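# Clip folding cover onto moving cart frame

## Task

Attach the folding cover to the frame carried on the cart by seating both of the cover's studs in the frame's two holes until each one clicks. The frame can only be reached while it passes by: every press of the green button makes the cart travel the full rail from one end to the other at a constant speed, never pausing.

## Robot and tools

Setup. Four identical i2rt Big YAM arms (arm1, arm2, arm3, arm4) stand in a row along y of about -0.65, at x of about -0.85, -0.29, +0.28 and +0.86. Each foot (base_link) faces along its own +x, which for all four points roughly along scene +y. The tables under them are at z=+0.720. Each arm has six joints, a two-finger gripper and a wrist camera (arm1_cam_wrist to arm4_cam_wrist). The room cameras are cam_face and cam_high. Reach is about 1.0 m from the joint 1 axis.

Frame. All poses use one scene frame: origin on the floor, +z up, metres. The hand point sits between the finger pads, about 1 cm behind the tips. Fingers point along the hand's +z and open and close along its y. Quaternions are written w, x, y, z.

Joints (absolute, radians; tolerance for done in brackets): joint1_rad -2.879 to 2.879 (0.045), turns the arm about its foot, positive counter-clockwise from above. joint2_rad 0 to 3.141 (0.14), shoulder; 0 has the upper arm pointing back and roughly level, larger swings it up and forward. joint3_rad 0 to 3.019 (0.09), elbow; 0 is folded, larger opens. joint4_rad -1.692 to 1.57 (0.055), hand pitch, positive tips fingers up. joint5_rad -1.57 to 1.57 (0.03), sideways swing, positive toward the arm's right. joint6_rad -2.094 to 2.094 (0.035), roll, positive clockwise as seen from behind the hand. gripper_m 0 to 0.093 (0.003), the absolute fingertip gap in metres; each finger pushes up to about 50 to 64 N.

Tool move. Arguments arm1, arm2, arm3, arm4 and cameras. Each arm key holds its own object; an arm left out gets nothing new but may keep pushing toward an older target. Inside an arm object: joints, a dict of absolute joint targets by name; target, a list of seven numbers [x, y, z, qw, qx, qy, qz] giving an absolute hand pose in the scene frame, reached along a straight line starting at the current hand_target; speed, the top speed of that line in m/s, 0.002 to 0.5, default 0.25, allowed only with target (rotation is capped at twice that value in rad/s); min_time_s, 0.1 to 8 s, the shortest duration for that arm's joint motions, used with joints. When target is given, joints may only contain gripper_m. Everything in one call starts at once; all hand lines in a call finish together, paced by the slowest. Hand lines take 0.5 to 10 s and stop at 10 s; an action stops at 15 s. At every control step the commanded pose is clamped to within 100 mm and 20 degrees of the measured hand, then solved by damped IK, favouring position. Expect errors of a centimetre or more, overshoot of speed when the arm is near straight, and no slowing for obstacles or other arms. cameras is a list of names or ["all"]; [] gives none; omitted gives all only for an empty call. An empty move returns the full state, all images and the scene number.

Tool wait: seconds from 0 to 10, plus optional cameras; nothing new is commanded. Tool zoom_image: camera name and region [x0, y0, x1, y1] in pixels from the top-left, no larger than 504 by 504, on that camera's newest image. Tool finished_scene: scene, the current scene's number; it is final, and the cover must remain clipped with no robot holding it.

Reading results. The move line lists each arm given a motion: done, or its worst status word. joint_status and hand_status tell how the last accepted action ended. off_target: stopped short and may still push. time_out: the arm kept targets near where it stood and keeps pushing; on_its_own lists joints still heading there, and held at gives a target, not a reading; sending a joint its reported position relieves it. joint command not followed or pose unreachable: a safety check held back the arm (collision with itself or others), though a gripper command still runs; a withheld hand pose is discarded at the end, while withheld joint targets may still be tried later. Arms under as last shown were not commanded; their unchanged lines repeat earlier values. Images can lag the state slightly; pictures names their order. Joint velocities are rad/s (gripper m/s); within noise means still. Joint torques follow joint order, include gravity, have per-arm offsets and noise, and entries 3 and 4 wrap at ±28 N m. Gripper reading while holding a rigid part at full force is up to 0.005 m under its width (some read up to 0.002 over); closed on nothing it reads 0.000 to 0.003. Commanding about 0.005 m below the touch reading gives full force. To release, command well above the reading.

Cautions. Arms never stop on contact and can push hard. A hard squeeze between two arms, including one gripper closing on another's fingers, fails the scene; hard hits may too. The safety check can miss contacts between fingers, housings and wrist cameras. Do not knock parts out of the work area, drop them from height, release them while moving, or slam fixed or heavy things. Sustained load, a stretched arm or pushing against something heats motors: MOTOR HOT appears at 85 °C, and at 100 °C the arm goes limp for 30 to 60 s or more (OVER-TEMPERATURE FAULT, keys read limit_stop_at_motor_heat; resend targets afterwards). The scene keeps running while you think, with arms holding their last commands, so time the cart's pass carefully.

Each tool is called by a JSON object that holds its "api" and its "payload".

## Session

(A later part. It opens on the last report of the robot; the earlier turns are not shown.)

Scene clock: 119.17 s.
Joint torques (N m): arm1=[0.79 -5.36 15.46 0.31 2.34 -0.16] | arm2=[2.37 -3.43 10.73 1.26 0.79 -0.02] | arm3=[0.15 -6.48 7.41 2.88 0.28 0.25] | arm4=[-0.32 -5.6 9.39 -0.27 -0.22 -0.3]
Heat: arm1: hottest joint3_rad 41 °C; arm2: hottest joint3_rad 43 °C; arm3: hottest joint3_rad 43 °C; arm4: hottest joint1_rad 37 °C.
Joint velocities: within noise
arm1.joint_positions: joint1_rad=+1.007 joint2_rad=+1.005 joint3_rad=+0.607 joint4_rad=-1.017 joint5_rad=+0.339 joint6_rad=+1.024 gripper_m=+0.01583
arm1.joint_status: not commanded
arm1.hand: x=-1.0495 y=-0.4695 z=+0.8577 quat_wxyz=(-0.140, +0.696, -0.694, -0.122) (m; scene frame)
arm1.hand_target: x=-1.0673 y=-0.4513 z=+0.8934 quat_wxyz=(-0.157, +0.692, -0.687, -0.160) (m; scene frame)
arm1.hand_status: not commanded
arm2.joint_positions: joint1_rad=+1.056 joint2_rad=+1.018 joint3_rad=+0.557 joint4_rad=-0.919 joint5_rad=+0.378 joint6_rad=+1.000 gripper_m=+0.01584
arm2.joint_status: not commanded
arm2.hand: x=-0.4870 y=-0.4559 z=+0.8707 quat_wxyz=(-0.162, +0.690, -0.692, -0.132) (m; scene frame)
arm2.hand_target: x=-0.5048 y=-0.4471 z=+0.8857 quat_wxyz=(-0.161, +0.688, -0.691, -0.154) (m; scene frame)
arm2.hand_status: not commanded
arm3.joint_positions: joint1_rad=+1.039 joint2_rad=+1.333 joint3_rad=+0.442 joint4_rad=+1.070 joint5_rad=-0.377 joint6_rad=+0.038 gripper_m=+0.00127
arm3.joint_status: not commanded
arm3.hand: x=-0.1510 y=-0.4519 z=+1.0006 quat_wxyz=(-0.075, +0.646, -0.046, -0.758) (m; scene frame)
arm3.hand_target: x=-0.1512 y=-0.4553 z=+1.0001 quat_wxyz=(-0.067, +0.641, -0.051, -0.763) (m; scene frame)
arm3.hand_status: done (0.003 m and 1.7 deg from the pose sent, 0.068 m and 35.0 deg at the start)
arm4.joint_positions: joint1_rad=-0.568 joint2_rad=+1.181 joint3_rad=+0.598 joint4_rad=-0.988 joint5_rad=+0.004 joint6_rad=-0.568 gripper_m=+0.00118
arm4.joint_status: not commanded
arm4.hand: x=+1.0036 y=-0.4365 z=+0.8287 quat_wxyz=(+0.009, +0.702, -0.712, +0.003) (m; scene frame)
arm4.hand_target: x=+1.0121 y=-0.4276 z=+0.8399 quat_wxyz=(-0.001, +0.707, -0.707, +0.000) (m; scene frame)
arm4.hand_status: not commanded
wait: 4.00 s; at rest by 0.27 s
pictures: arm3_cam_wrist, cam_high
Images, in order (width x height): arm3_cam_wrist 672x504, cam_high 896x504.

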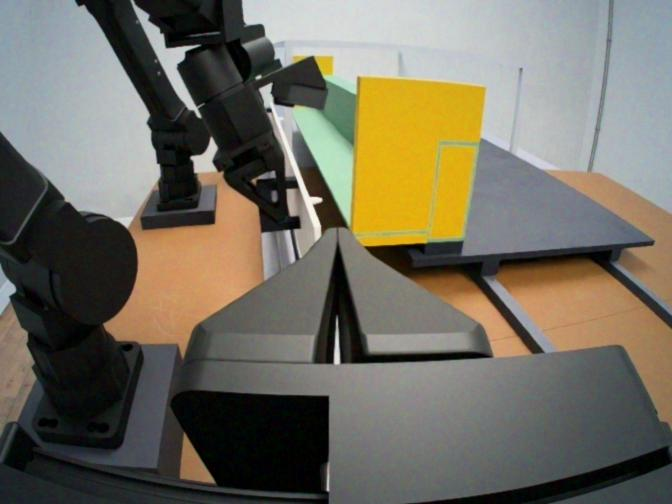

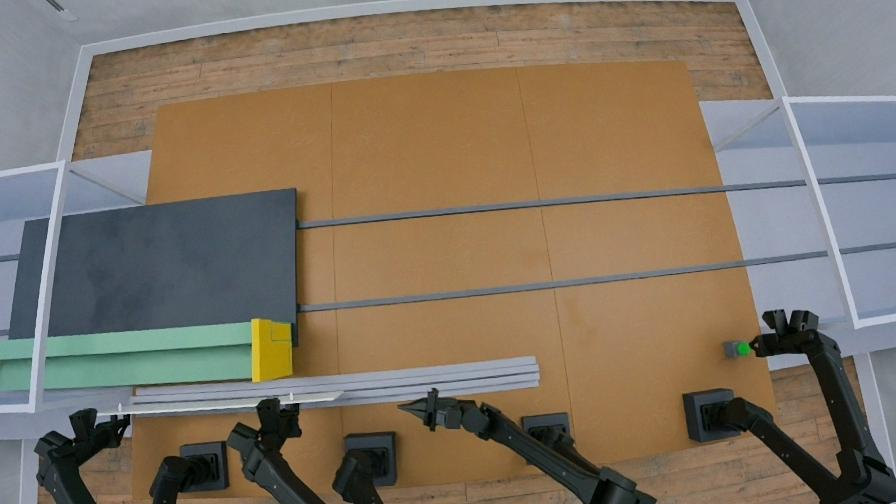

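{"api": "wait", "payload": {"seconds": 0.5, "cameras": ["arm3_cam_wrist", "cam_face"]}}

{"api": "zoom_image", "payload": {"camera": "arm3_cam_wrist", "region": [280, 60, 500, 260]}}

{"api": "zoom_image", "payload": {"camera": "cam_face", "region": [170, 180, 450, 300]}}

Scene clock: 120.23 s.
Joint torques (N m): arm1=[0.79 -5.36 15.46 0.29 2.35 -0.16] | arm2=[2.37 -3.43 10.71 1.26 0.79 -0.01] | arm3=[0.15 -6.42 7.38 2.88 0.28 0.25] | arm4=[-0.44 -5.77 9.42 -0.2 -0.22 -0.28]
Heat: arm1: hottest joint3_rad 41 °C; arm2: hottest joint3_rad 43 °C; arm3: hottest joint3_rad 43 °C; arm4: hottest joint1_rad 37 °C.
Joint velocities: within noise
arm1.joint_positions: joint1_rad=+1.007 joint2_rad=+1.005 joint3_rad=+0.607 joint4_rad=-1.017 joint5_rad=+0.339 joint6_rad=+1.024 gripper_m=+0.01583
arm1.joint_status: not commanded
arm1.hand: x=-1.0495 y=-0.4695 z=+0.8577 quat_wxyz=(-0.140, +0.696, -0.694, -0.122) (m; scene frame)
arm1.hand_target: x=-1.0673 y=-0.4513 z=+0.8934 quat_wxyz=(-0.157, +0.692, -0.687, -0.160) (m; scene frame)
arm1.hand_status: not commanded
arm2.joint_positions: joint1_rad=+1.056 joint2_rad=+1.018 joint3_rad=+0.557 joint4_rad=-0.919 joint5_rad=+0.378 joint6_rad=+1.000 gripper_m=+0.01584
arm2.joint_status: not commanded
arm2.hand: x=-0.4870 y=-0.4559 z=+0.8707 quat_wxyz=(-0.162, +0.690, -0.692, -0.132) (m; scene frame)
arm2.hand_target: x=-0.5048 y=-0.4471 z=+0.8857 quat_wxyz=(-0.161, +0.688, -0.691, -0.154) (m; scene frame)
arm2.hand_status: not commanded
arm3.joint_positions: joint1_rad=+1.039 joint2_rad=+1.333 joint3_rad=+0.442 joint4_rad=+1.070 joint5_rad=-0.377 joint6_rad=+0.038 gripper_m=+0.00127
arm3.joint_status: not commanded
arm3.hand: x=-0.1510 y=-0.4519 z=+1.0006 quat_wxyz=(-0.075, +0.646, -0.046, -0.758) (m; scene frame)
arm3.hand_target: x=-0.1512 y=-0.4553 z=+1.0001 quat_wxyz=(-0.067, +0.641, -0.051, -0.763) (m; scene frame)
arm3.hand_status: done (0.003 m and 1.7 deg from the pose sent, 0.068 m and 35.0 deg at the start)
arm4.joint_positions: joint1_rad=-0.568 joint2_rad=+1.181 joint3_rad=+0.598 joint4_rad=-0.988 joint5_rad=+0.004 joint6_rad=-0.568 gripper_m=+0.00118
arm4.joint_status: not commanded
arm4.hand: x=+1.0036 y=-0.4365 z=+0.8287 quat_wxyz=(+0.009, +0.702, -0.712, +0.003) (m; scene frame)
arm4.hand_target: x=+1.0121 y=-0.4276 z=+0.8399 quat_wxyz=(-0.001, +0.707, -0.707, +0.000) (m; scene frame)
arm4.hand_status: not commanded
wait: 0.50 s; at rest from the start
pictures: arm3_cam_wrist, cam_face
Images, in order (width x height): arm3_cam_wrist 672x504, cam_face 896x504.

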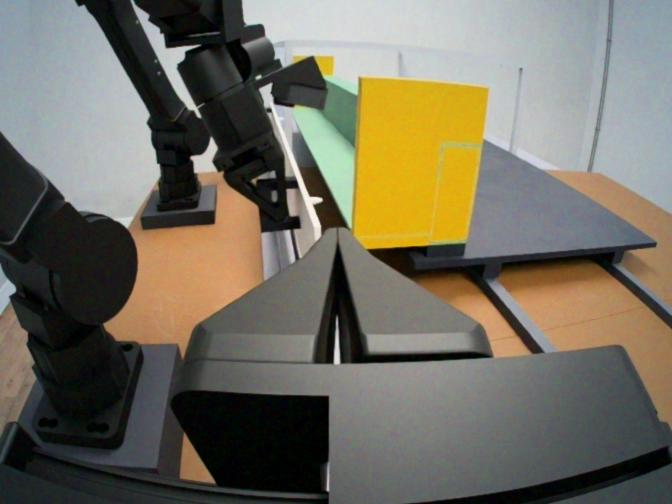

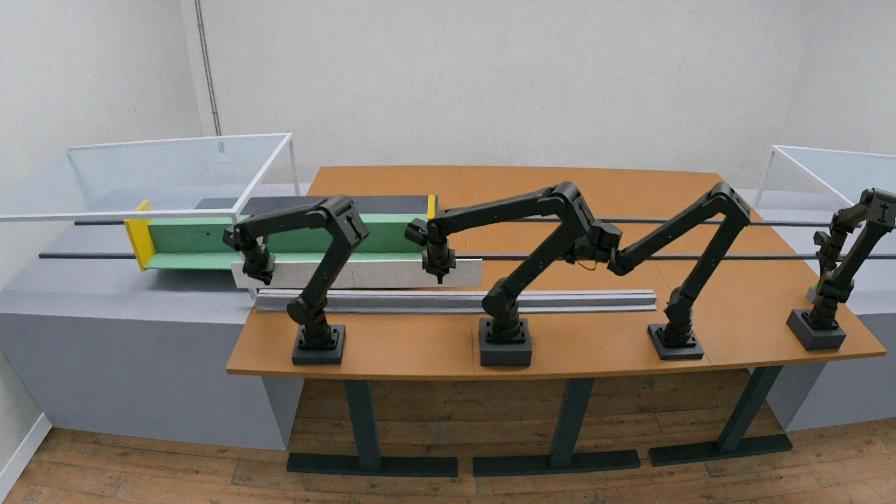

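Scaled by 2.291 from the camera's 672x504 image, which has a finer 960x720 frame.

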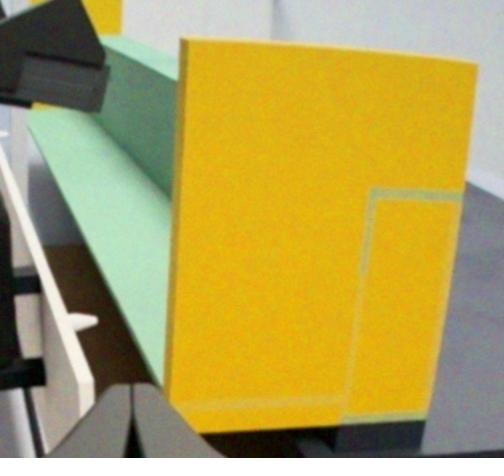

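Scaled by 1.800 from the camera's 896x504 image, which has a finer 1280x720 frame.

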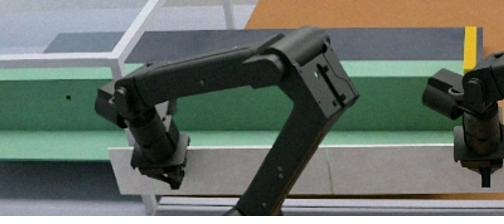

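{"api": "wait", "payload": {"seconds": 0.5, "cameras": ["arm2_cam_wrist", "arm3_cam_wrist", "arm1_cam_wrist"]}}

{"api": "zoom_image", "payload": {"camera": "arm3_cam_wrist", "region": [280, 60, 500, 260]}}

Scene clock: 122.33 s.
Joint torques (N m): arm1=[0.79 -5.36 15.46 0.31 2.35 -0.16] | arm2=[2.37 -3.49 10.73 1.26 0.79 -0.01] | arm3=[0.09 -6.42 7.41 2.86 0.28 0.25] | arm4=[-0.32 -5.6 9.47 -0.24 -0.22 -0.28]
Heat: arm1: hottest joint3_rad 41 °C; arm2: hottest joint3_rad 43 °C; arm3: hottest joint3_rad 43 °C; arm4: hottest joint1_rad 37 °C.
Joint velocities: within noise
arm1.joint_positions: joint1_rad=+1.007 joint2_rad=+1.005 joint3_rad=+0.607 joint4_rad=-1.017 joint5_rad=+0.339 joint6_rad=+1.024 gripper_m=+0.01583
arm1.joint_status: not commanded
arm1.hand: x=-1.0495 y=-0.4695 z=+0.8577 quat_wxyz=(-0.140, +0.696, -0.694, -0.122) (m; scene frame)
arm1.hand_target: x=-1.0673 y=-0.4513 z=+0.8934 quat_wxyz=(-0.157, +0.692, -0.687, -0.160) (m; scene frame)
arm1.hand_status: not commanded
arm2.joint_positions: joint1_rad=+1.056 joint2_rad=+1.018 joint3_rad=+0.557 joint4_rad=-0.919 joint5_rad=+0.378 joint6_rad=+1.000 gripper_m=+0.01584
arm2.joint_status: not commanded
arm2.hand: x=-0.4870 y=-0.4559 z=+0.8707 quat_wxyz=(-0.162, +0.690, -0.692, -0.132) (m; scene frame)
arm2.hand_target: x=-0.5048 y=-0.4471 z=+0.8857 quat_wxyz=(-0.161, +0.688, -0.691, -0.154) (m; scene frame)
arm2.hand_status: not commanded
arm3.joint_positions: joint1_rad=+1.039 joint2_rad=+1.333 joint3_rad=+0.442 joint4_rad=+1.070 joint5_rad=-0.377 joint6_rad=+0.038 gripper_m=+0.00127
arm3.joint_status: not commanded
arm3.hand: x=-0.1510 y=-0.4519 z=+1.0006 quat_wxyz=(-0.075, +0.646, -0.046, -0.758) (m; scene frame)
arm3.hand_target: x=-0.1512 y=-0.4553 z=+1.0001 quat_wxyz=(-0.067, +0.641, -0.051, -0.763) (m; scene frame)
arm3.hand_status: done (0.003 m and 1.7 deg from the pose sent, 0.068 m and 35.0 deg at the start)
arm4.joint_positions: joint1_rad=-0.568 joint2_rad=+1.181 joint3_rad=+0.598 joint4_rad=-0.988 joint5_rad=+0.004 joint6_rad=-0.568 gripper_m=+0.00118
arm4.joint_status: not commanded
arm4.hand: x=+1.0036 y=-0.4365 z=+0.8287 quat_wxyz=(+0.009, +0.702, -0.712, +0.003) (m; scene frame)
arm4.hand_target: x=+1.0121 y=-0.4276 z=+0.8399 quat_wxyz=(-0.001, +0.707, -0.707, +0.000) (m; scene frame)
arm4.hand_status: not commanded
wait: 0.50 s; at rest from the start
pictures: arm1_cam_wrist, arm2_cam_wrist, arm3_cam_wrist
Images, in order (width x height): arm1_cam_wrist 672x504, arm2_cam_wrist 672x504, arm3_cam_wrist 672x504.

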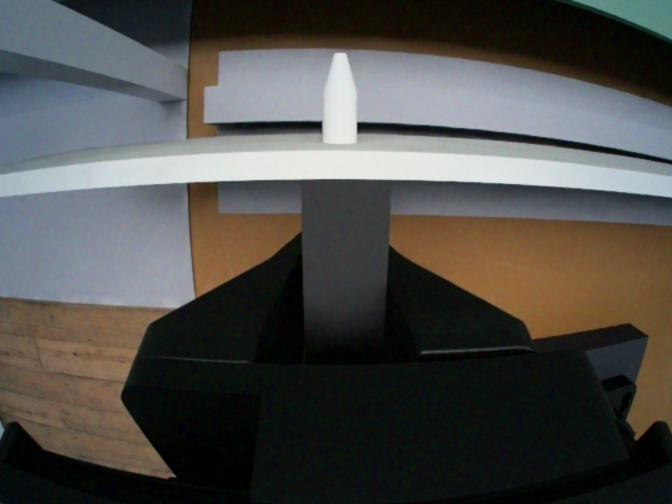

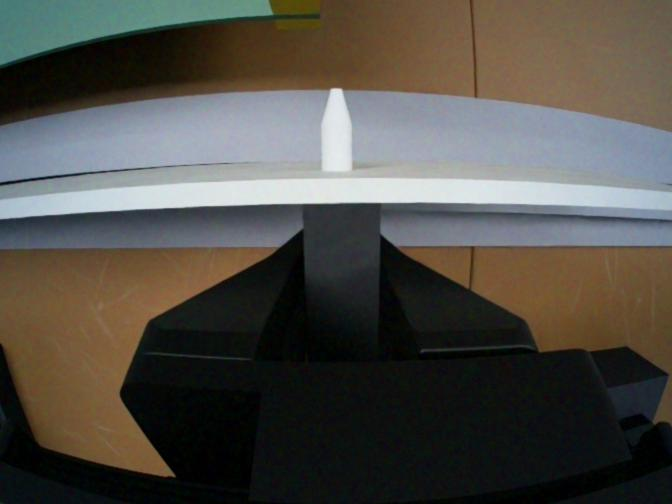

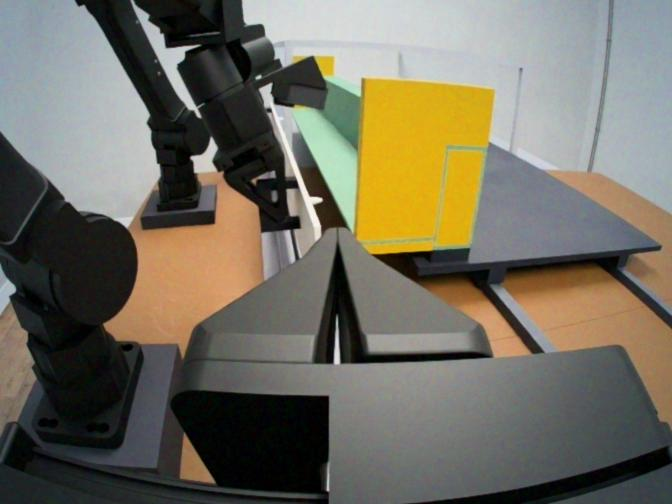

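Scaled by 2.291 from the camera's 672x504 image, which has a finer 960x720 frame.

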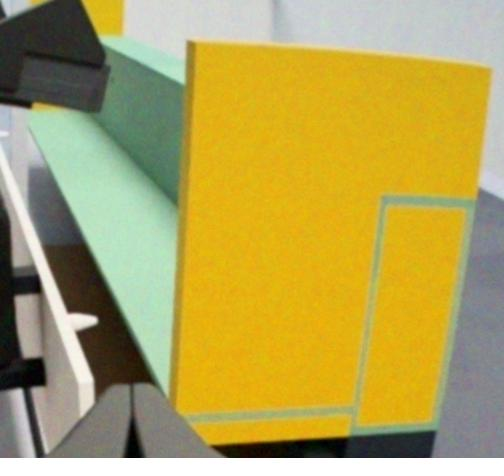

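{"api": "wait", "payload": {"seconds": 0.1, "cameras": ["cam_face", "arm3_cam_wrist"]}}

{"api": "zoom_image", "payload": {"camera": "cam_face", "region": [190, 205, 240, 265]}}

{"api": "zoom_image", "payload": {"camera": "cam_face", "region": [330, 205, 380, 265]}}

{"api": "zoom_image", "payload": {"camera": "arm3_cam_wrist", "region": [300, 120, 480, 260]}}

Scene clock: 123.03 s.
Joint torques (N m): arm1=[0.85 -5.42 15.46 0.31 2.35 -0.16] | arm2=[2.32 -3.49 10.71 1.26 0.79 -0.01] | arm3=[0.15 -6.53 7.41 2.89 0.28 0.25] | arm4=[-0.38 -5.48 9.4 -0.31 -0.21 -0.32]
Heat: arm1: hottest joint3_rad 41 °C; arm2: hottest joint3_rad 44 °C; arm3: hottest joint3_rad 43 °C; arm4: hottest joint1_rad 37 °C.
Joint velocities: within noise
arm1.joint_positions: joint1_rad=+1.007 joint2_rad=+1.005 joint3_rad=+0.607 joint4_rad=-1.017 joint5_rad=+0.339 joint6_rad=+1.024 gripper_m=+0.01583
arm1.joint_status: not commanded
arm1.hand: x=-1.0495 y=-0.4695 z=+0.8577 quat_wxyz=(-0.140, +0.696, -0.694, -0.122) (m; scene frame)
arm1.hand_target: x=-1.0673 y=-0.4513 z=+0.8934 quat_wxyz=(-0.157, +0.692, -0.687, -0.160) (m; scene frame)
arm1.hand_status: not commanded
arm2.joint_positions: joint1_rad=+1.056 joint2_rad=+1.018 joint3_rad=+0.557 joint4_rad=-0.919 joint5_rad=+0.378 joint6_rad=+1.000 gripper_m=+0.01584
arm2.joint_status: not commanded
arm2.hand: x=-0.4870 y=-0.4559 z=+0.8707 quat_wxyz=(-0.162, +0.690, -0.692, -0.132) (m; scene frame)
arm2.hand_target: x=-0.5048 y=-0.4471 z=+0.8857 quat_wxyz=(-0.161, +0.688, -0.691, -0.154) (m; scene frame)
arm2.hand_status: not commanded
arm3.joint_positions: joint1_rad=+1.039 joint2_rad=+1.333 joint3_rad=+0.442 joint4_rad=+1.070 joint5_rad=-0.377 joint6_rad=+0.038 gripper_m=+0.00127
arm3.joint_status: not commanded
arm3.hand: x=-0.1510 y=-0.4519 z=+1.0006 quat_wxyz=(-0.075, +0.646, -0.046, -0.758) (m; scene frame)
arm3.hand_target: x=-0.1512 y=-0.4553 z=+1.0001 quat_wxyz=(-0.067, +0.641, -0.051, -0.763) (m; scene frame)
arm3.hand_status: done (0.003 m and 1.7 deg from the pose sent, 0.068 m and 35.0 deg at the start)
arm4.joint_positions: joint1_rad=-0.568 joint2_rad=+1.181 joint3_rad=+0.598 joint4_rad=-0.988 joint5_rad=+0.004 joint6_rad=-0.568 gripper_m=+0.00118
arm4.joint_status: not commanded
arm4.hand: x=+1.0036 y=-0.4365 z=+0.8287 quat_wxyz=(+0.009, +0.702, -0.712, +0.003) (m; scene frame)
arm4.hand_target: x=+1.0121 y=-0.4276 z=+0.8399 quat_wxyz=(-0.001, +0.707, -0.707, +0.000) (m; scene frame)
arm4.hand_status: not commanded
wait: 0.10 s; at rest from the start
pictures: arm3_cam_wrist, cam_face
Images, in order (width x height): arm3_cam_wrist 672x504, cam_face 896x504.

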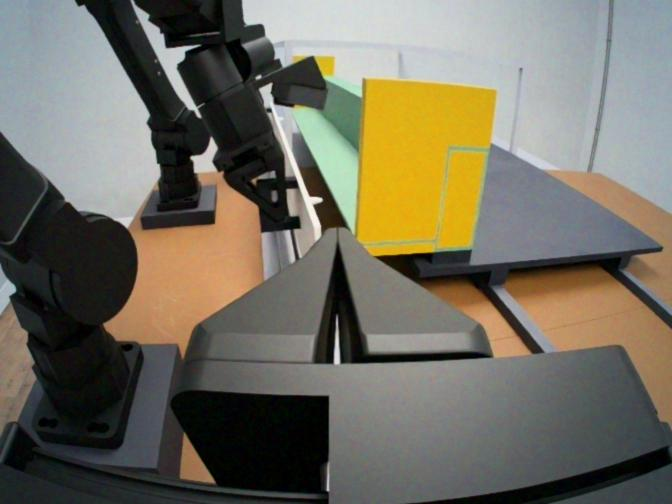

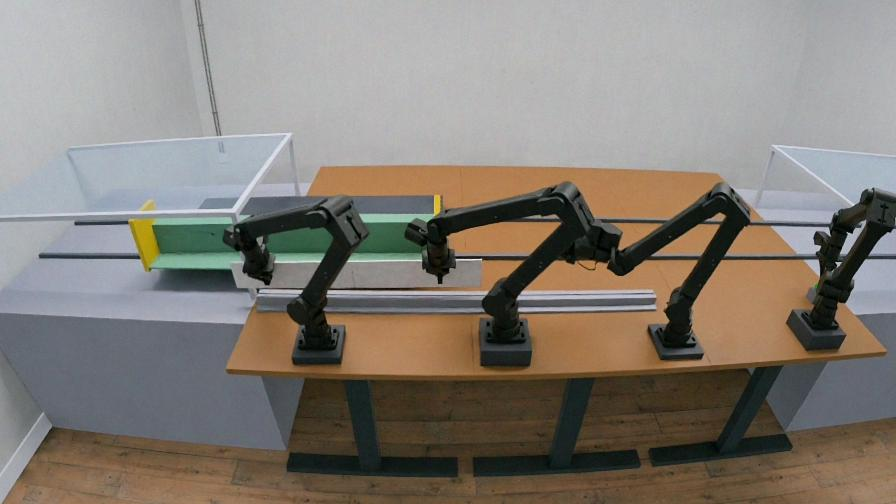

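Scaled by 8.400 from the camera's 896x504 image, which has a finer 1280x720 frame.

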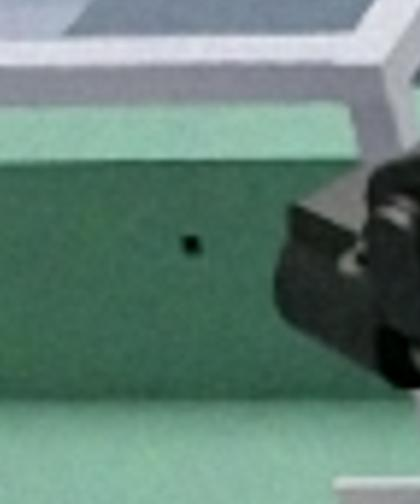

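Scaled by 8.400 from the camera's 896x504 image, which has a finer 1280x720 frame.

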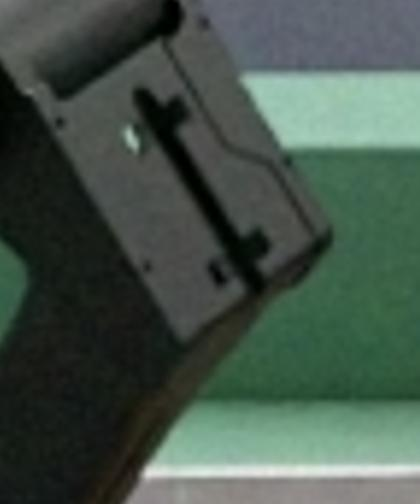

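Scaled by 2.800 from the camera's 672x504 image, which has a finer 960x720 frame.

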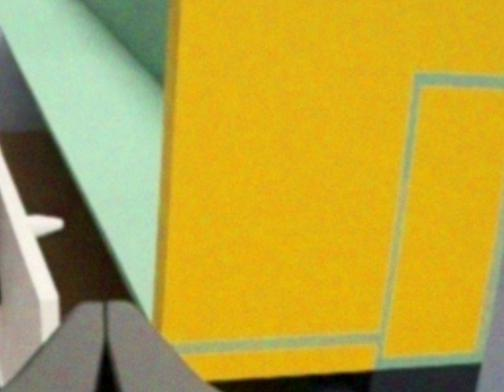

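{"api": "move", "payload": {"arm1": {"target": [-1.0673, -0.4513, 0.9235, -0.15907, 0.68899, -0.68899, -0.15907], "speed": 0.02}, "arm2": {"target": [-0.5048, -0.4471, 0.9112, -0.15907, 0.68899, -0.68899, -0.15907], "speed": 0.02}, "cameras": ["arm3_cam_wrist", "arm2_cam_wrist"]}}

{"api": "zoom_image", "payload": {"camera": "arm3_cam_wrist", "region": [300, 120, 480, 260]}}

Scene clock: 125.60 s.
Joint torques (N m): arm1=[1.14 -7.41 16.13 -0.99 1.99 -0.11] | arm2=[2.26 -5.36 11.3 0.17 0.74 -0.1] | arm3=[0.03 -6.48 7.42 2.89 0.29 0.25] | arm4=[-0.38 -5.77 9.44 -0.27 -0.26 -0.27]
Heat: arm1: hottest joint3_rad 41 °C; arm2: hottest joint3_rad 43 °C; arm3: hottest joint3_rad 42 °C; arm4: hottest joint1_rad 37 °C.
move: arm1 off_target; arm2 off_target
Joint velocities: within noise
arm1.joint_positions: joint1_rad=+1.007 joint2_rad=+1.005 joint3_rad=+0.663 joint4_rad=-1.076 joint5_rad=+0.351 joint6_rad=+1.030 gripper_m=+0.01583
arm1.joint_status: not commanded
arm1.hand: x=-1.0547 y=-0.4642 z=+0.8787 quat_wxyz=(-0.145, +0.693, -0.695, -0.123) (m; scene frame)
arm1.hand_target: x=-1.0668 y=-0.4519 z=+0.9213 quat_wxyz=(-0.158, +0.689, -0.690, -0.159) (m; scene frame)
arm1.hand_status: off_target (0.048 m and 4.5 deg from the pose sent, 0.071 m and 4.9 deg at the start)
arm2.joint_positions: joint1_rad=+1.056 joint2_rad=+0.993 joint3_rad=+0.594 joint4_rad=-0.962 joint5_rad=+0.378 joint6_rad=+1.001 gripper_m=+0.01584
arm2.joint_status: not commanded
arm2.hand: x=-0.4916 y=-0.4531 z=+0.8893 quat_wxyz=(-0.160, +0.688, -0.694, -0.141) (m; scene frame)
arm2.hand_target: x=-0.5045 y=-0.4471 z=+0.9106 quat_wxyz=(-0.159, +0.689, -0.689, -0.160) (m; scene frame)
arm2.hand_status: off_target (0.026 m and 2.1 deg from the pose sent, 0.045 m and 3.1 deg at the start)
arm3, arm4: as last shown
pictures: arm2_cam_wrist, arm3_cam_wrist
Images, in order (width x height): arm2_cam_wrist 672x504, arm3_cam_wrist 672x504.

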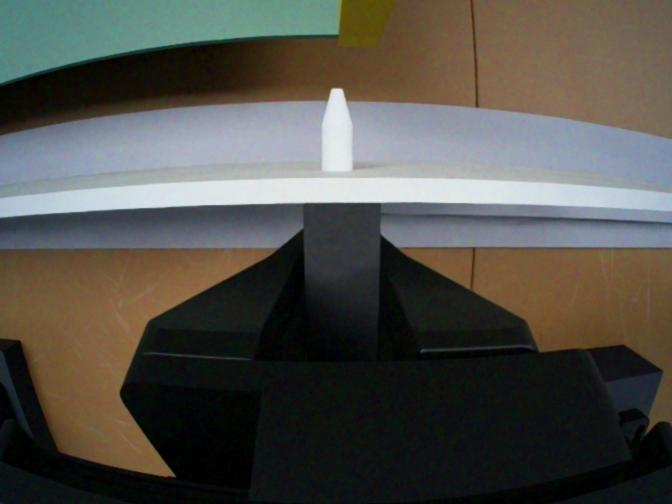

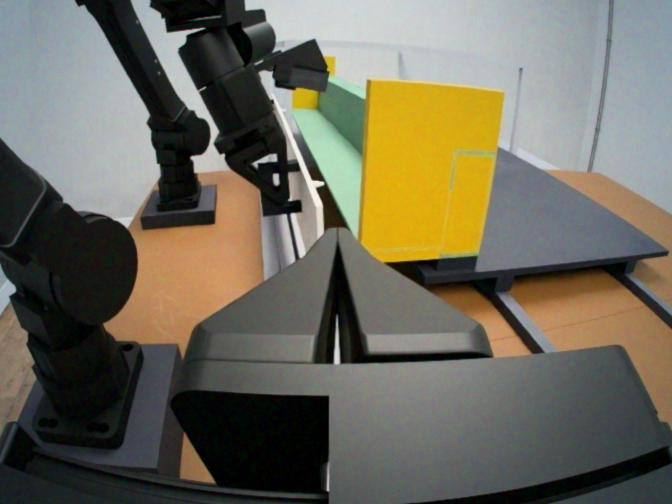

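Scaled by 2.800 from the camera's 672x504 image, which has a finer 960x720 frame.

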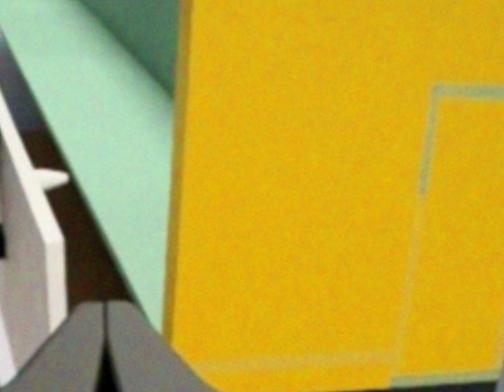

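{"api": "wait", "payload": {"seconds": 0.1, "cameras": ["arm1_cam_wrist", "arm2_cam_wrist", "cam_face"]}}

{"api": "zoom_image", "payload": {"camera": "arm1_cam_wrist", "region": [270, 40, 420, 240]}}

{"api": "zoom_image", "payload": {"camera": "arm2_cam_wrist", "region": [270, 40, 420, 240]}}

{"api": "zoom_image", "payload": {"camera": "cam_face", "region": [220, 230, 500, 310]}}

Scene clock: 126.33 s.
Joint torques (N m): arm1=[1.08 -7.47 16.12 -0.99 2 -0.11] | arm2=[2.2 -5.36 11.3 0.17 0.74 -0.1] | arm3=[0.15 -6.48 7.41 2.88 0.28 0.25] | arm4=[-0.15 -6.01 9.4 -0.21 -0.23 -0.29]
Heat: arm1: hottest joint3_rad 41 °C; arm2: hottest joint3_rad 43 °C; arm3: hottest joint3_rad 42 °C; arm4: hottest joint1_rad 37 °C.
Joint velocities: within noise
arm1.joint_positions: joint1_rad=+1.007 joint2_rad=+1.005 joint3_rad=+0.663 joint4_rad=-1.076 joint5_rad=+0.351 joint6_rad=+1.030 gripper_m=+0.01583
arm1.joint_status: not commanded
arm1.hand: x=-1.0547 y=-0.4642 z=+0.8787 quat_wxyz=(-0.145, +0.693, -0.695, -0.123) (m; scene frame)
arm1.hand_target: x=-1.0668 y=-0.4519 z=+0.9213 quat_wxyz=(-0.158, +0.689, -0.690, -0.159) (m; scene frame)
arm1.hand_status: off_target (0.048 m and 4.5 deg from the pose sent, 0.071 m and 4.9 deg at the start)
arm2.joint_positions: joint1_rad=+1.056 joint2_rad=+0.993 joint3_rad=+0.594 joint4_rad=-0.962 joint5_rad=+0.378 joint6_rad=+1.001 gripper_m=+0.01584
arm2.joint_status: not commanded
arm2.hand: x=-0.4916 y=-0.4531 z=+0.8893 quat_wxyz=(-0.160, +0.688, -0.694, -0.141) (m; scene frame)
arm2.hand_target: x=-0.5045 y=-0.4471 z=+0.9106 quat_wxyz=(-0.159, +0.689, -0.689, -0.160) (m; scene frame)
arm2.hand_status: off_target (0.026 m and 2.1 deg from the pose sent, 0.045 m and 3.1 deg at the start)
arm3.joint_positions: joint1_rad=+1.039 joint2_rad=+1.333 joint3_rad=+0.442 joint4_rad=+1.070 joint5_rad=-0.377 joint6_rad=+0.038 gripper_m=+0.00127
arm3.joint_status: not commanded
arm3.hand: x=-0.1510 y=-0.4519 z=+1.0006 quat_wxyz=(-0.075, +0.646, -0.046, -0.758) (m; scene frame)
arm3.hand_target: x=-0.1512 y=-0.4553 z=+1.0001 quat_wxyz=(-0.067, +0.641, -0.051, -0.763) (m; scene frame)
arm3.hand_status: not commanded
arm4.joint_positions: joint1_rad=-0.568 joint2_rad=+1.181 joint3_rad=+0.598 joint4_rad=-0.988 joint5_rad=+0.004 joint6_rad=-0.568 gripper_m=+0.00118
arm4.joint_status: not commanded
arm4.hand: x=+1.0036 y=-0.4365 z=+0.8287 quat_wxyz=(+0.009, +0.702, -0.712, +0.003) (m; scene frame)
arm4.hand_target: x=+1.0121 y=-0.4276 z=+0.8399 quat_wxyz=(-0.001, +0.707, -0.707, +0.000) (m; scene frame)
arm4.hand_status: not commanded
wait: 0.10 s; at rest from the start
pictures: arm1_cam_wrist, arm2_cam_wrist, cam_face
Images, in order (width x height): arm1_cam_wrist 672x504, arm2_cam_wrist 672x504, cam_face 896x504.

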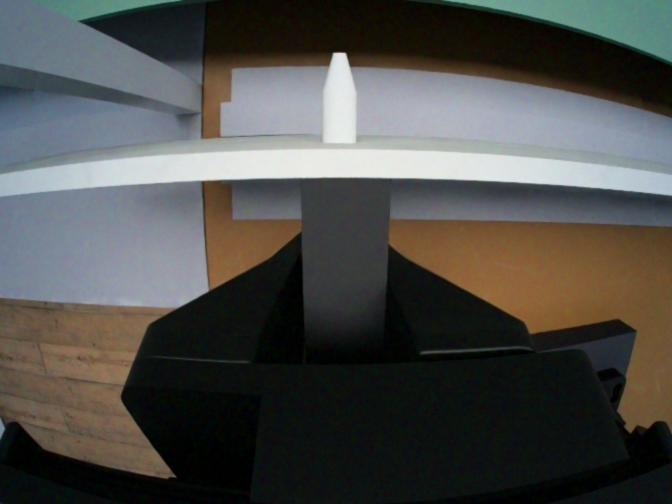

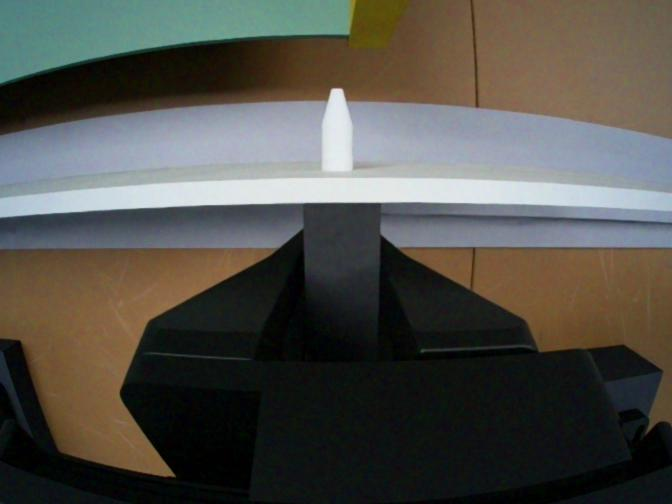

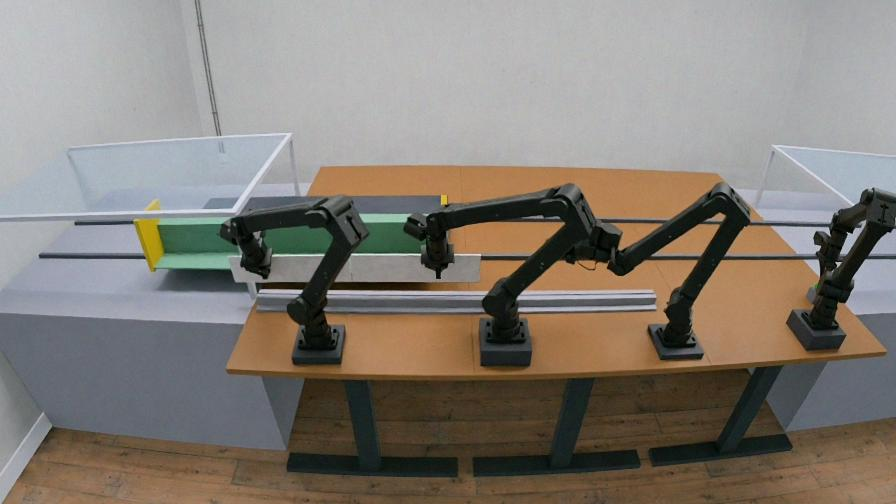

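Scaled by 2.520 from the camera's 672x504 image, which has a finer 960x720 frame.

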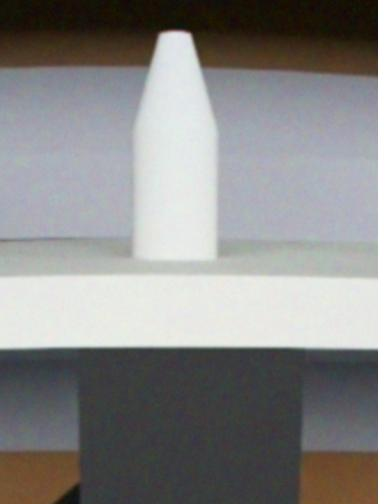

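Scaled by 2.520 from the camera's 672x504 image, which has a finer 960x720 frame.

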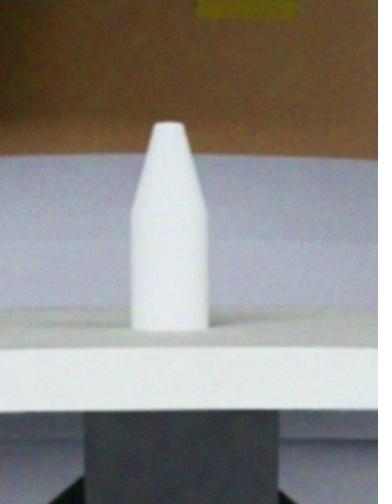

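Scaled by 1.800 from the camera's 896x504 image, which has a finer 1280x720 frame.

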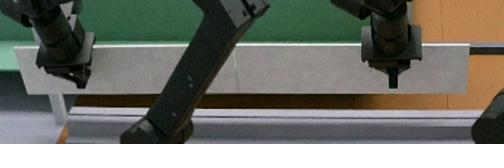

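{"api": "move", "payload": {"arm1": {"target": [-1.0673, -0.4513, 0.931, -0.15907, 0.68899, -0.68899, -0.15907], "speed": 0.02}, "arm2": {"target": [-0.5048, -0.4471, 0.9175, -0.15907, 0.68899, -0.68899, -0.15907], "speed": 0.02}, "arm3": {"target": [-0.25, -0.42, 1.12, 0, 0.81915, 0, -0.57358], "speed": 0.15}, "cameras": ["arm3_cam_wrist", "cam_high"]}}

Scene clock: 130.93 s.
Joint torques (N m): arm1=[1.08 -7.47 16.34 -1.03 2 -0.11] | arm2=[2.26 -5.36 11.36 0.16 0.74 -0.11] | arm3=[-0.03 -9.52 15.88 1.01 -0.4 -0.27] | arm4=[-0.56 -5.54 9.46 -0.23 -0.24 -0.3]
Heat: arm1: hottest joint3_rad 42 °C; arm2: hottest joint3_rad 43 °C; arm3: hottest joint3_rad 43 °C; arm4: hottest joint1_rad 37 °C.
move: arm1 off_target; arm2 off_target; arm3 off_target
Joint velocities: within noise
arm1.joint_positions: joint1_rad=+1.008 joint2_rad=+1.000 joint3_rad=+0.677 joint4_rad=-1.096 joint5_rad=+0.351 joint6_rad=+1.032 gripper_m=+0.01584
arm1.joint_status: not commanded
arm1.hand: x=-1.0552 y=-0.4644 z=+0.8846 quat_wxyz=(-0.145, +0.693, -0.695, -0.123) (m; scene frame)
arm1.hand_target: x=-1.0668 y=-0.4523 z=+0.9282 quat_wxyz=(-0.158, +0.689, -0.689, -0.159) (m; scene frame)
arm1.hand_status: off_target (0.050 m and 4.6 deg from the pose sent, 0.055 m and 4.5 deg at the start)
arm2.joint_positions: joint1_rad=+1.056 joint2_rad=+0.987 joint3_rad=+0.608 joint4_rad=-0.981 joint5_rad=+0.378 joint6_rad=+1.001 gripper_m=+0.01584
arm2.joint_status: not commanded
arm2.hand: x=-0.4923 y=-0.4528 z=+0.8954 quat_wxyz=(-0.160, +0.688, -0.694, -0.141) (m; scene frame)
arm2.hand_target: x=-0.5047 y=-0.4470 z=+0.9168 quat_wxyz=(-0.159, +0.689, -0.689, -0.159) (m; scene frame)
arm2.hand_status: off_target (0.026 m and 2.1 deg from the pose sent, 0.032 m and 2.1 deg at the start)
arm3.joint_positions: joint1_rad=+1.039 joint2_rad=+1.281 joint3_rad=+1.108 joint4_rad=-0.250 joint5_rad=-0.501 joint6_rad=-0.170 gripper_m=+0.00127
arm3.joint_status: not commanded
arm3.hand: x=-0.2388 y=-0.4208 z=+1.0950 quat_wxyz=(+0.009, +0.825, -0.023, -0.564) (m; scene frame)
arm3.hand_target: x=-0.2491 y=-0.4197 z=+1.1177 quat_wxyz=(+0.001, +0.819, -0.005, -0.574) (m; scene frame)
arm3.hand_status: off_target (0.027 m and 3.1 deg from the pose sent, 0.158 m and 30.8 deg at the start)
arm4: as last shown
pictures: arm3_cam_wrist, cam_high
Images, in order (width x height): arm3_cam_wrist 672x504, cam_high 896x504.

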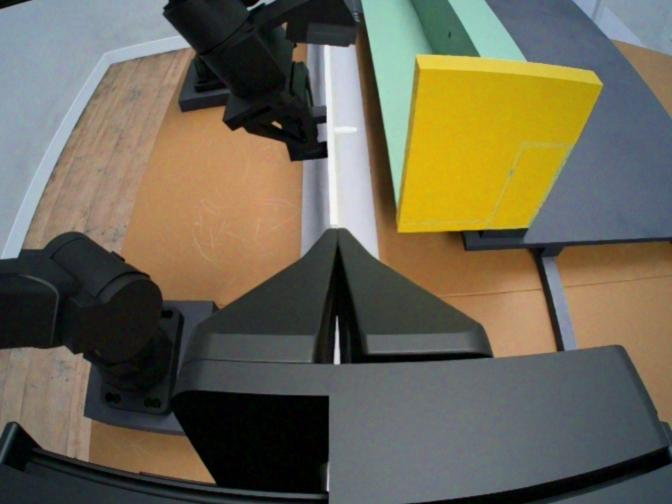

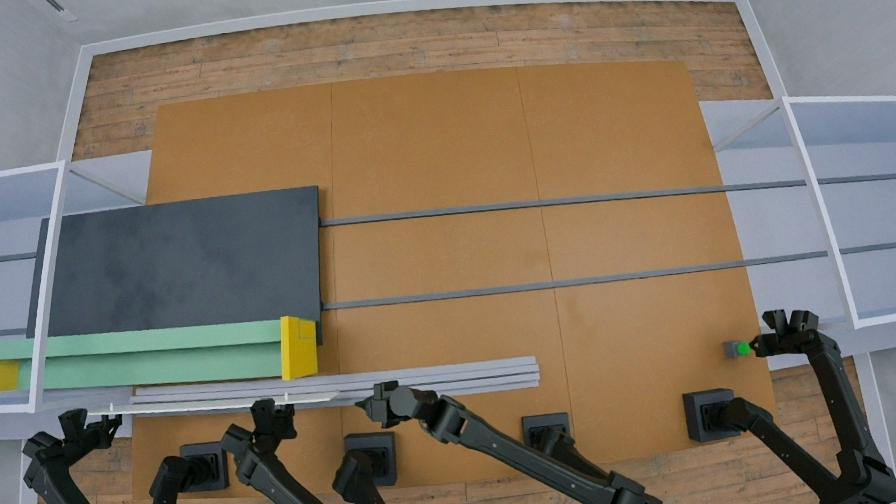

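{"api": "move", "payload": {"arm3": {"target": [-0.375, -0.33, 1.15, 0, 0.81915, 0, -0.57358], "speed": 0.1}, "arm1": {"target": [-1.0673, -0.4513, 0.9325, -0.15907, 0.68899, -0.68899, -0.15907], "speed": 0.02}, "cameras": ["arm3_cam_wrist", "cam_high", "cam_face"]}}

Scene clock: 133.27 s.
Joint torques (N m): arm1=[1.03 -7.3 16.44 -1.05 2 -0.12] | arm2=[2.26 -5.19 11.37 0.16 0.74 -0.11] | arm3=[-1.2 -16.62 16.44 0.99 -0.42 -0.28] | arm4=[-0.26 -5.6 9.43 -0.35 -0.24 -0.27]
Heat: arm1: hottest joint3_rad 42 °C; arm2: hottest joint3_rad 43 °C; arm3: hottest joint3_rad 43 °C; arm4: hottest joint1_rad 37 °C.
move: arm1 off_target; arm3 off_target
Joint velocities: within noise
arm1.joint_positions: joint1_rad=+1.008 joint2_rad=+0.997 joint3_rad=+0.680 joint4_rad=-1.100 joint5_rad=+0.351 joint6_rad=+1.032 gripper_m=+0.01585
arm1.joint_status: not commanded
arm1.hand: x=-1.0551 y=-0.4644 z=+0.8864 quat_wxyz=(-0.145, +0.693, -0.695, -0.123) (m; scene frame)
arm1.hand_target: x=-1.0667 y=-0.4521 z=+0.9301 quat_wxyz=(-0.158, +0.689, -0.689, -0.160) (m; scene frame)
arm1.hand_status: off_target (0.049 m and 4.5 deg from the pose sent, 0.051 m and 4.6 deg at the start)
arm2.joint_positions: joint1_rad=+1.056 joint2_rad=+0.986 joint3_rad=+0.608 joint4_rad=-0.981 joint5_rad=+0.378 joint6_rad=+1.001 gripper_m=+0.01584
arm2.joint_status: not commanded
arm2.hand: x=-0.4923 y=-0.4528 z=+0.8958 quat_wxyz=(-0.160, +0.688, -0.694, -0.142) (m; scene frame)
arm2.hand_target: x=-0.5047 y=-0.4470 z=+0.9169 quat_wxyz=(-0.159, +0.689, -0.689, -0.159) (m; scene frame)
arm2.hand_status: not commanded
arm3.joint_positions: joint1_rad=+1.035 joint2_rad=+1.676 joint3_rad=+1.621 joint4_rad=-0.375 joint5_rad=-0.523 joint6_rad=-0.187 gripper_m=+0.00127
arm3.joint_status: not commanded
arm3.hand: x=-0.3698 y=-0.3399 z=+1.1255 quat_wxyz=(+0.013, +0.826, -0.013, -0.563) (m; scene frame)
arm3.hand_target: x=-0.3748 y=-0.3308 z=+1.1489 quat_wxyz=(+0.000, +0.819, +0.000, -0.574) (m; scene frame)
arm3.hand_status: off_target (0.027 m and 2.6 deg from the pose sent, 0.173 m and 3.1 deg at the start)
arm4: as last shown
pictures: arm3_cam_wrist, cam_face, cam_high
Images, in order (width x height): arm3_cam_wrist 672x504, cam_face 896x504, cam_high 896x504.

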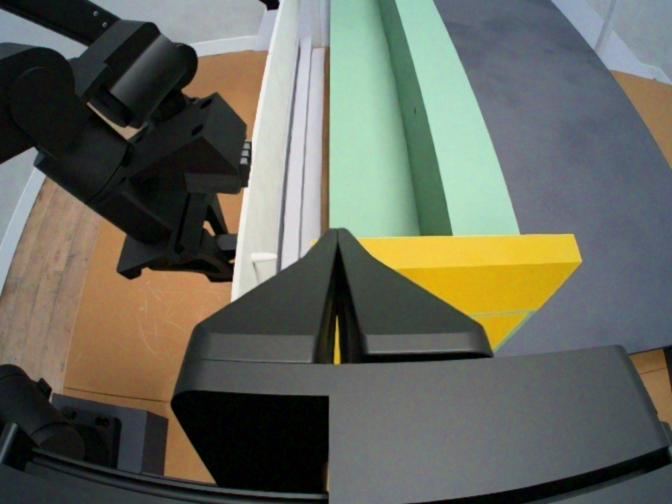

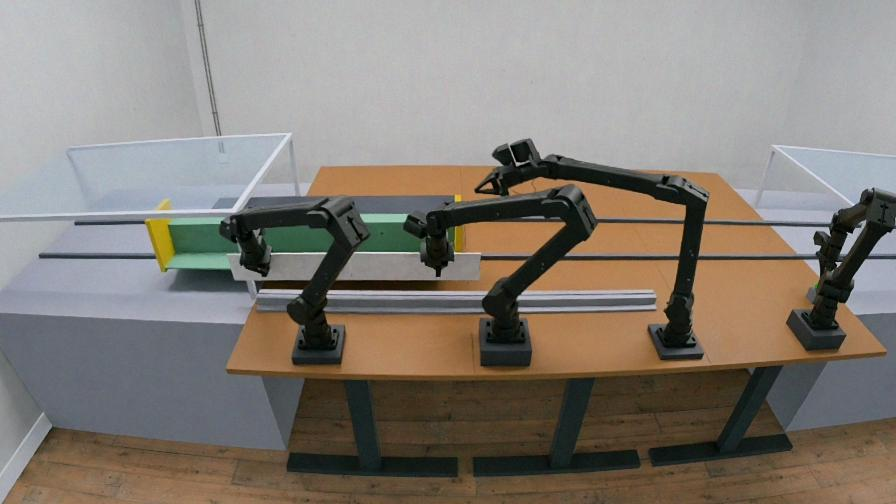

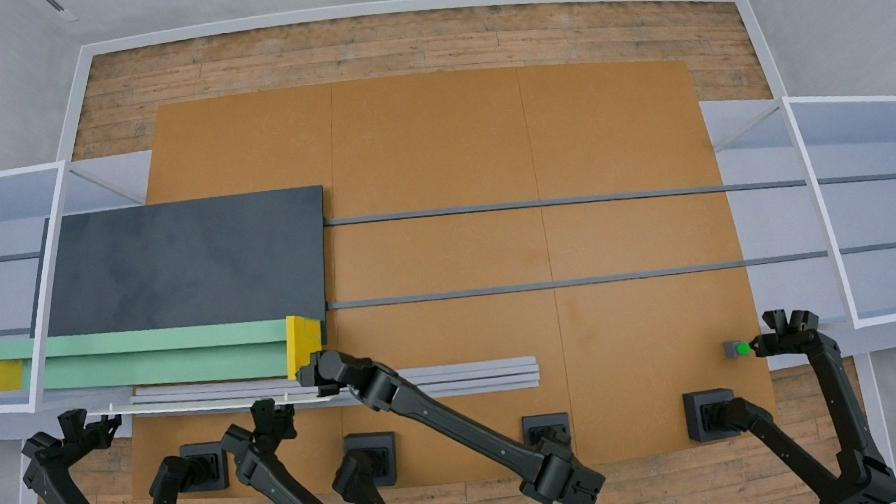

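{"api": "zoom_image", "payload": {"camera": "arm3_cam_wrist", "region": [220, 0, 560, 280]}}

Scaled by 1.482 from the camera's 672x504 image, which has a finer 960x720 frame.

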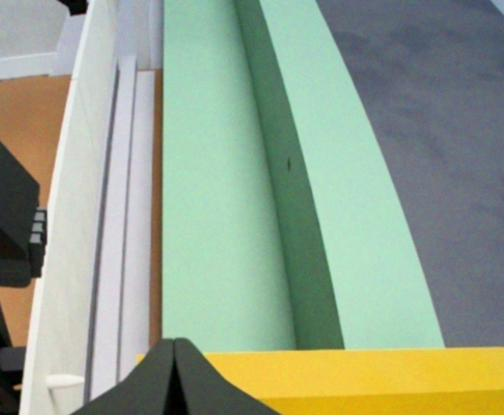

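{"api": "wait", "payload": {"seconds": 8, "cameras": ["arm3_cam_wrist"]}}

Scene clock: 141.57 s.
Joint torques (N m): arm1=[0.97 -7.3 16.44 -1.05 2 -0.12] | arm2=[2.26 -5.19 11.37 0.17 0.74 -0.11] | arm3=[-1.2 -16.62 16.46 0.99 -0.41 -0.27] | arm4=[-0.15 -5.54 9.37 -0.23 -0.22 -0.27]
Heat: arm1: hottest joint3_rad 44 °C; arm2: hottest joint3_rad 44 °C; arm3: hottest joint3_rad 43 °C; arm4: hottest joint1_rad 37 °C.
Joint velocities: within noise
arm1.joint_positions: joint1_rad=+1.008 joint2_rad=+0.997 joint3_rad=+0.680 joint4_rad=-1.100 joint5_rad=+0.351 joint6_rad=+1.032 gripper_m=+0.01585
arm1.joint_status: not commanded
arm1.hand: x=-1.0551 y=-0.4644 z=+0.8864 quat_wxyz=(-0.145, +0.693, -0.695, -0.123) (m; scene frame)
arm1.hand_target: x=-1.0667 y=-0.4521 z=+0.9301 quat_wxyz=(-0.158, +0.689, -0.689, -0.160) (m; scene frame)
arm1.hand_status: off_target (0.049 m and 4.5 deg from the pose sent, 0.051 m and 4.6 deg at the start)
arm2.joint_positions: joint1_rad=+1.056 joint2_rad=+0.986 joint3_rad=+0.608 joint4_rad=-0.981 joint5_rad=+0.378 joint6_rad=+1.001 gripper_m=+0.01584
arm2.joint_status: not commanded
arm2.hand: x=-0.4923 y=-0.4528 z=+0.8958 quat_wxyz=(-0.160, +0.688, -0.694, -0.142) (m; scene frame)
arm2.hand_target: x=-0.5047 y=-0.4470 z=+0.9169 quat_wxyz=(-0.159, +0.689, -0.689, -0.159) (m; scene frame)
arm2.hand_status: not commanded
arm3.joint_positions: joint1_rad=+1.035 joint2_rad=+1.676 joint3_rad=+1.621 joint4_rad=-0.375 joint5_rad=-0.523 joint6_rad=-0.187 gripper_m=+0.00127
arm3.joint_status: not commanded
arm3.hand: x=-0.3698 y=-0.3399 z=+1.1255 quat_wxyz=(+0.013, +0.826, -0.013, -0.563) (m; scene frame)
arm3.hand_target: x=-0.3748 y=-0.3308 z=+1.1489 quat_wxyz=(+0.000, +0.819, +0.000, -0.574) (m; scene frame)
arm3.hand_status: off_target (0.027 m and 2.6 deg from the pose sent, 0.173 m and 3.1 deg at the start)
arm4.joint_positions: joint1_rad=-0.568 joint2_rad=+1.181 joint3_rad=+0.598 joint4_rad=-0.988 joint5_rad=+0.004 joint6_rad=-0.568 gripper_m=+0.00118
arm4.joint_status: not commanded
arm4.hand: x=+1.0036 y=-0.4365 z=+0.8287 quat_wxyz=(+0.009, +0.702, -0.712, +0.003) (m; scene frame)
arm4.hand_target: x=+1.0121 y=-0.4276 z=+0.8399 quat_wxyz=(-0.001, +0.707, -0.707, +0.000) (m; scene frame)
arm4.hand_status: not commanded
wait: 8.00 s; at rest from the start
pictures: arm3_cam_wrist
Images, in order (width x height): arm3_cam_wrist 672x504.

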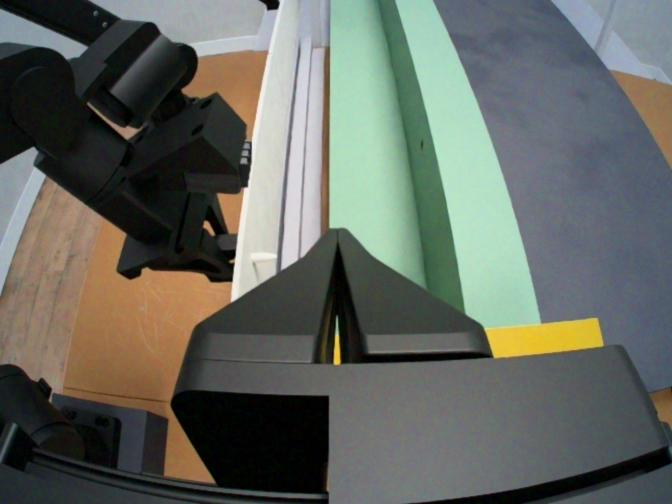

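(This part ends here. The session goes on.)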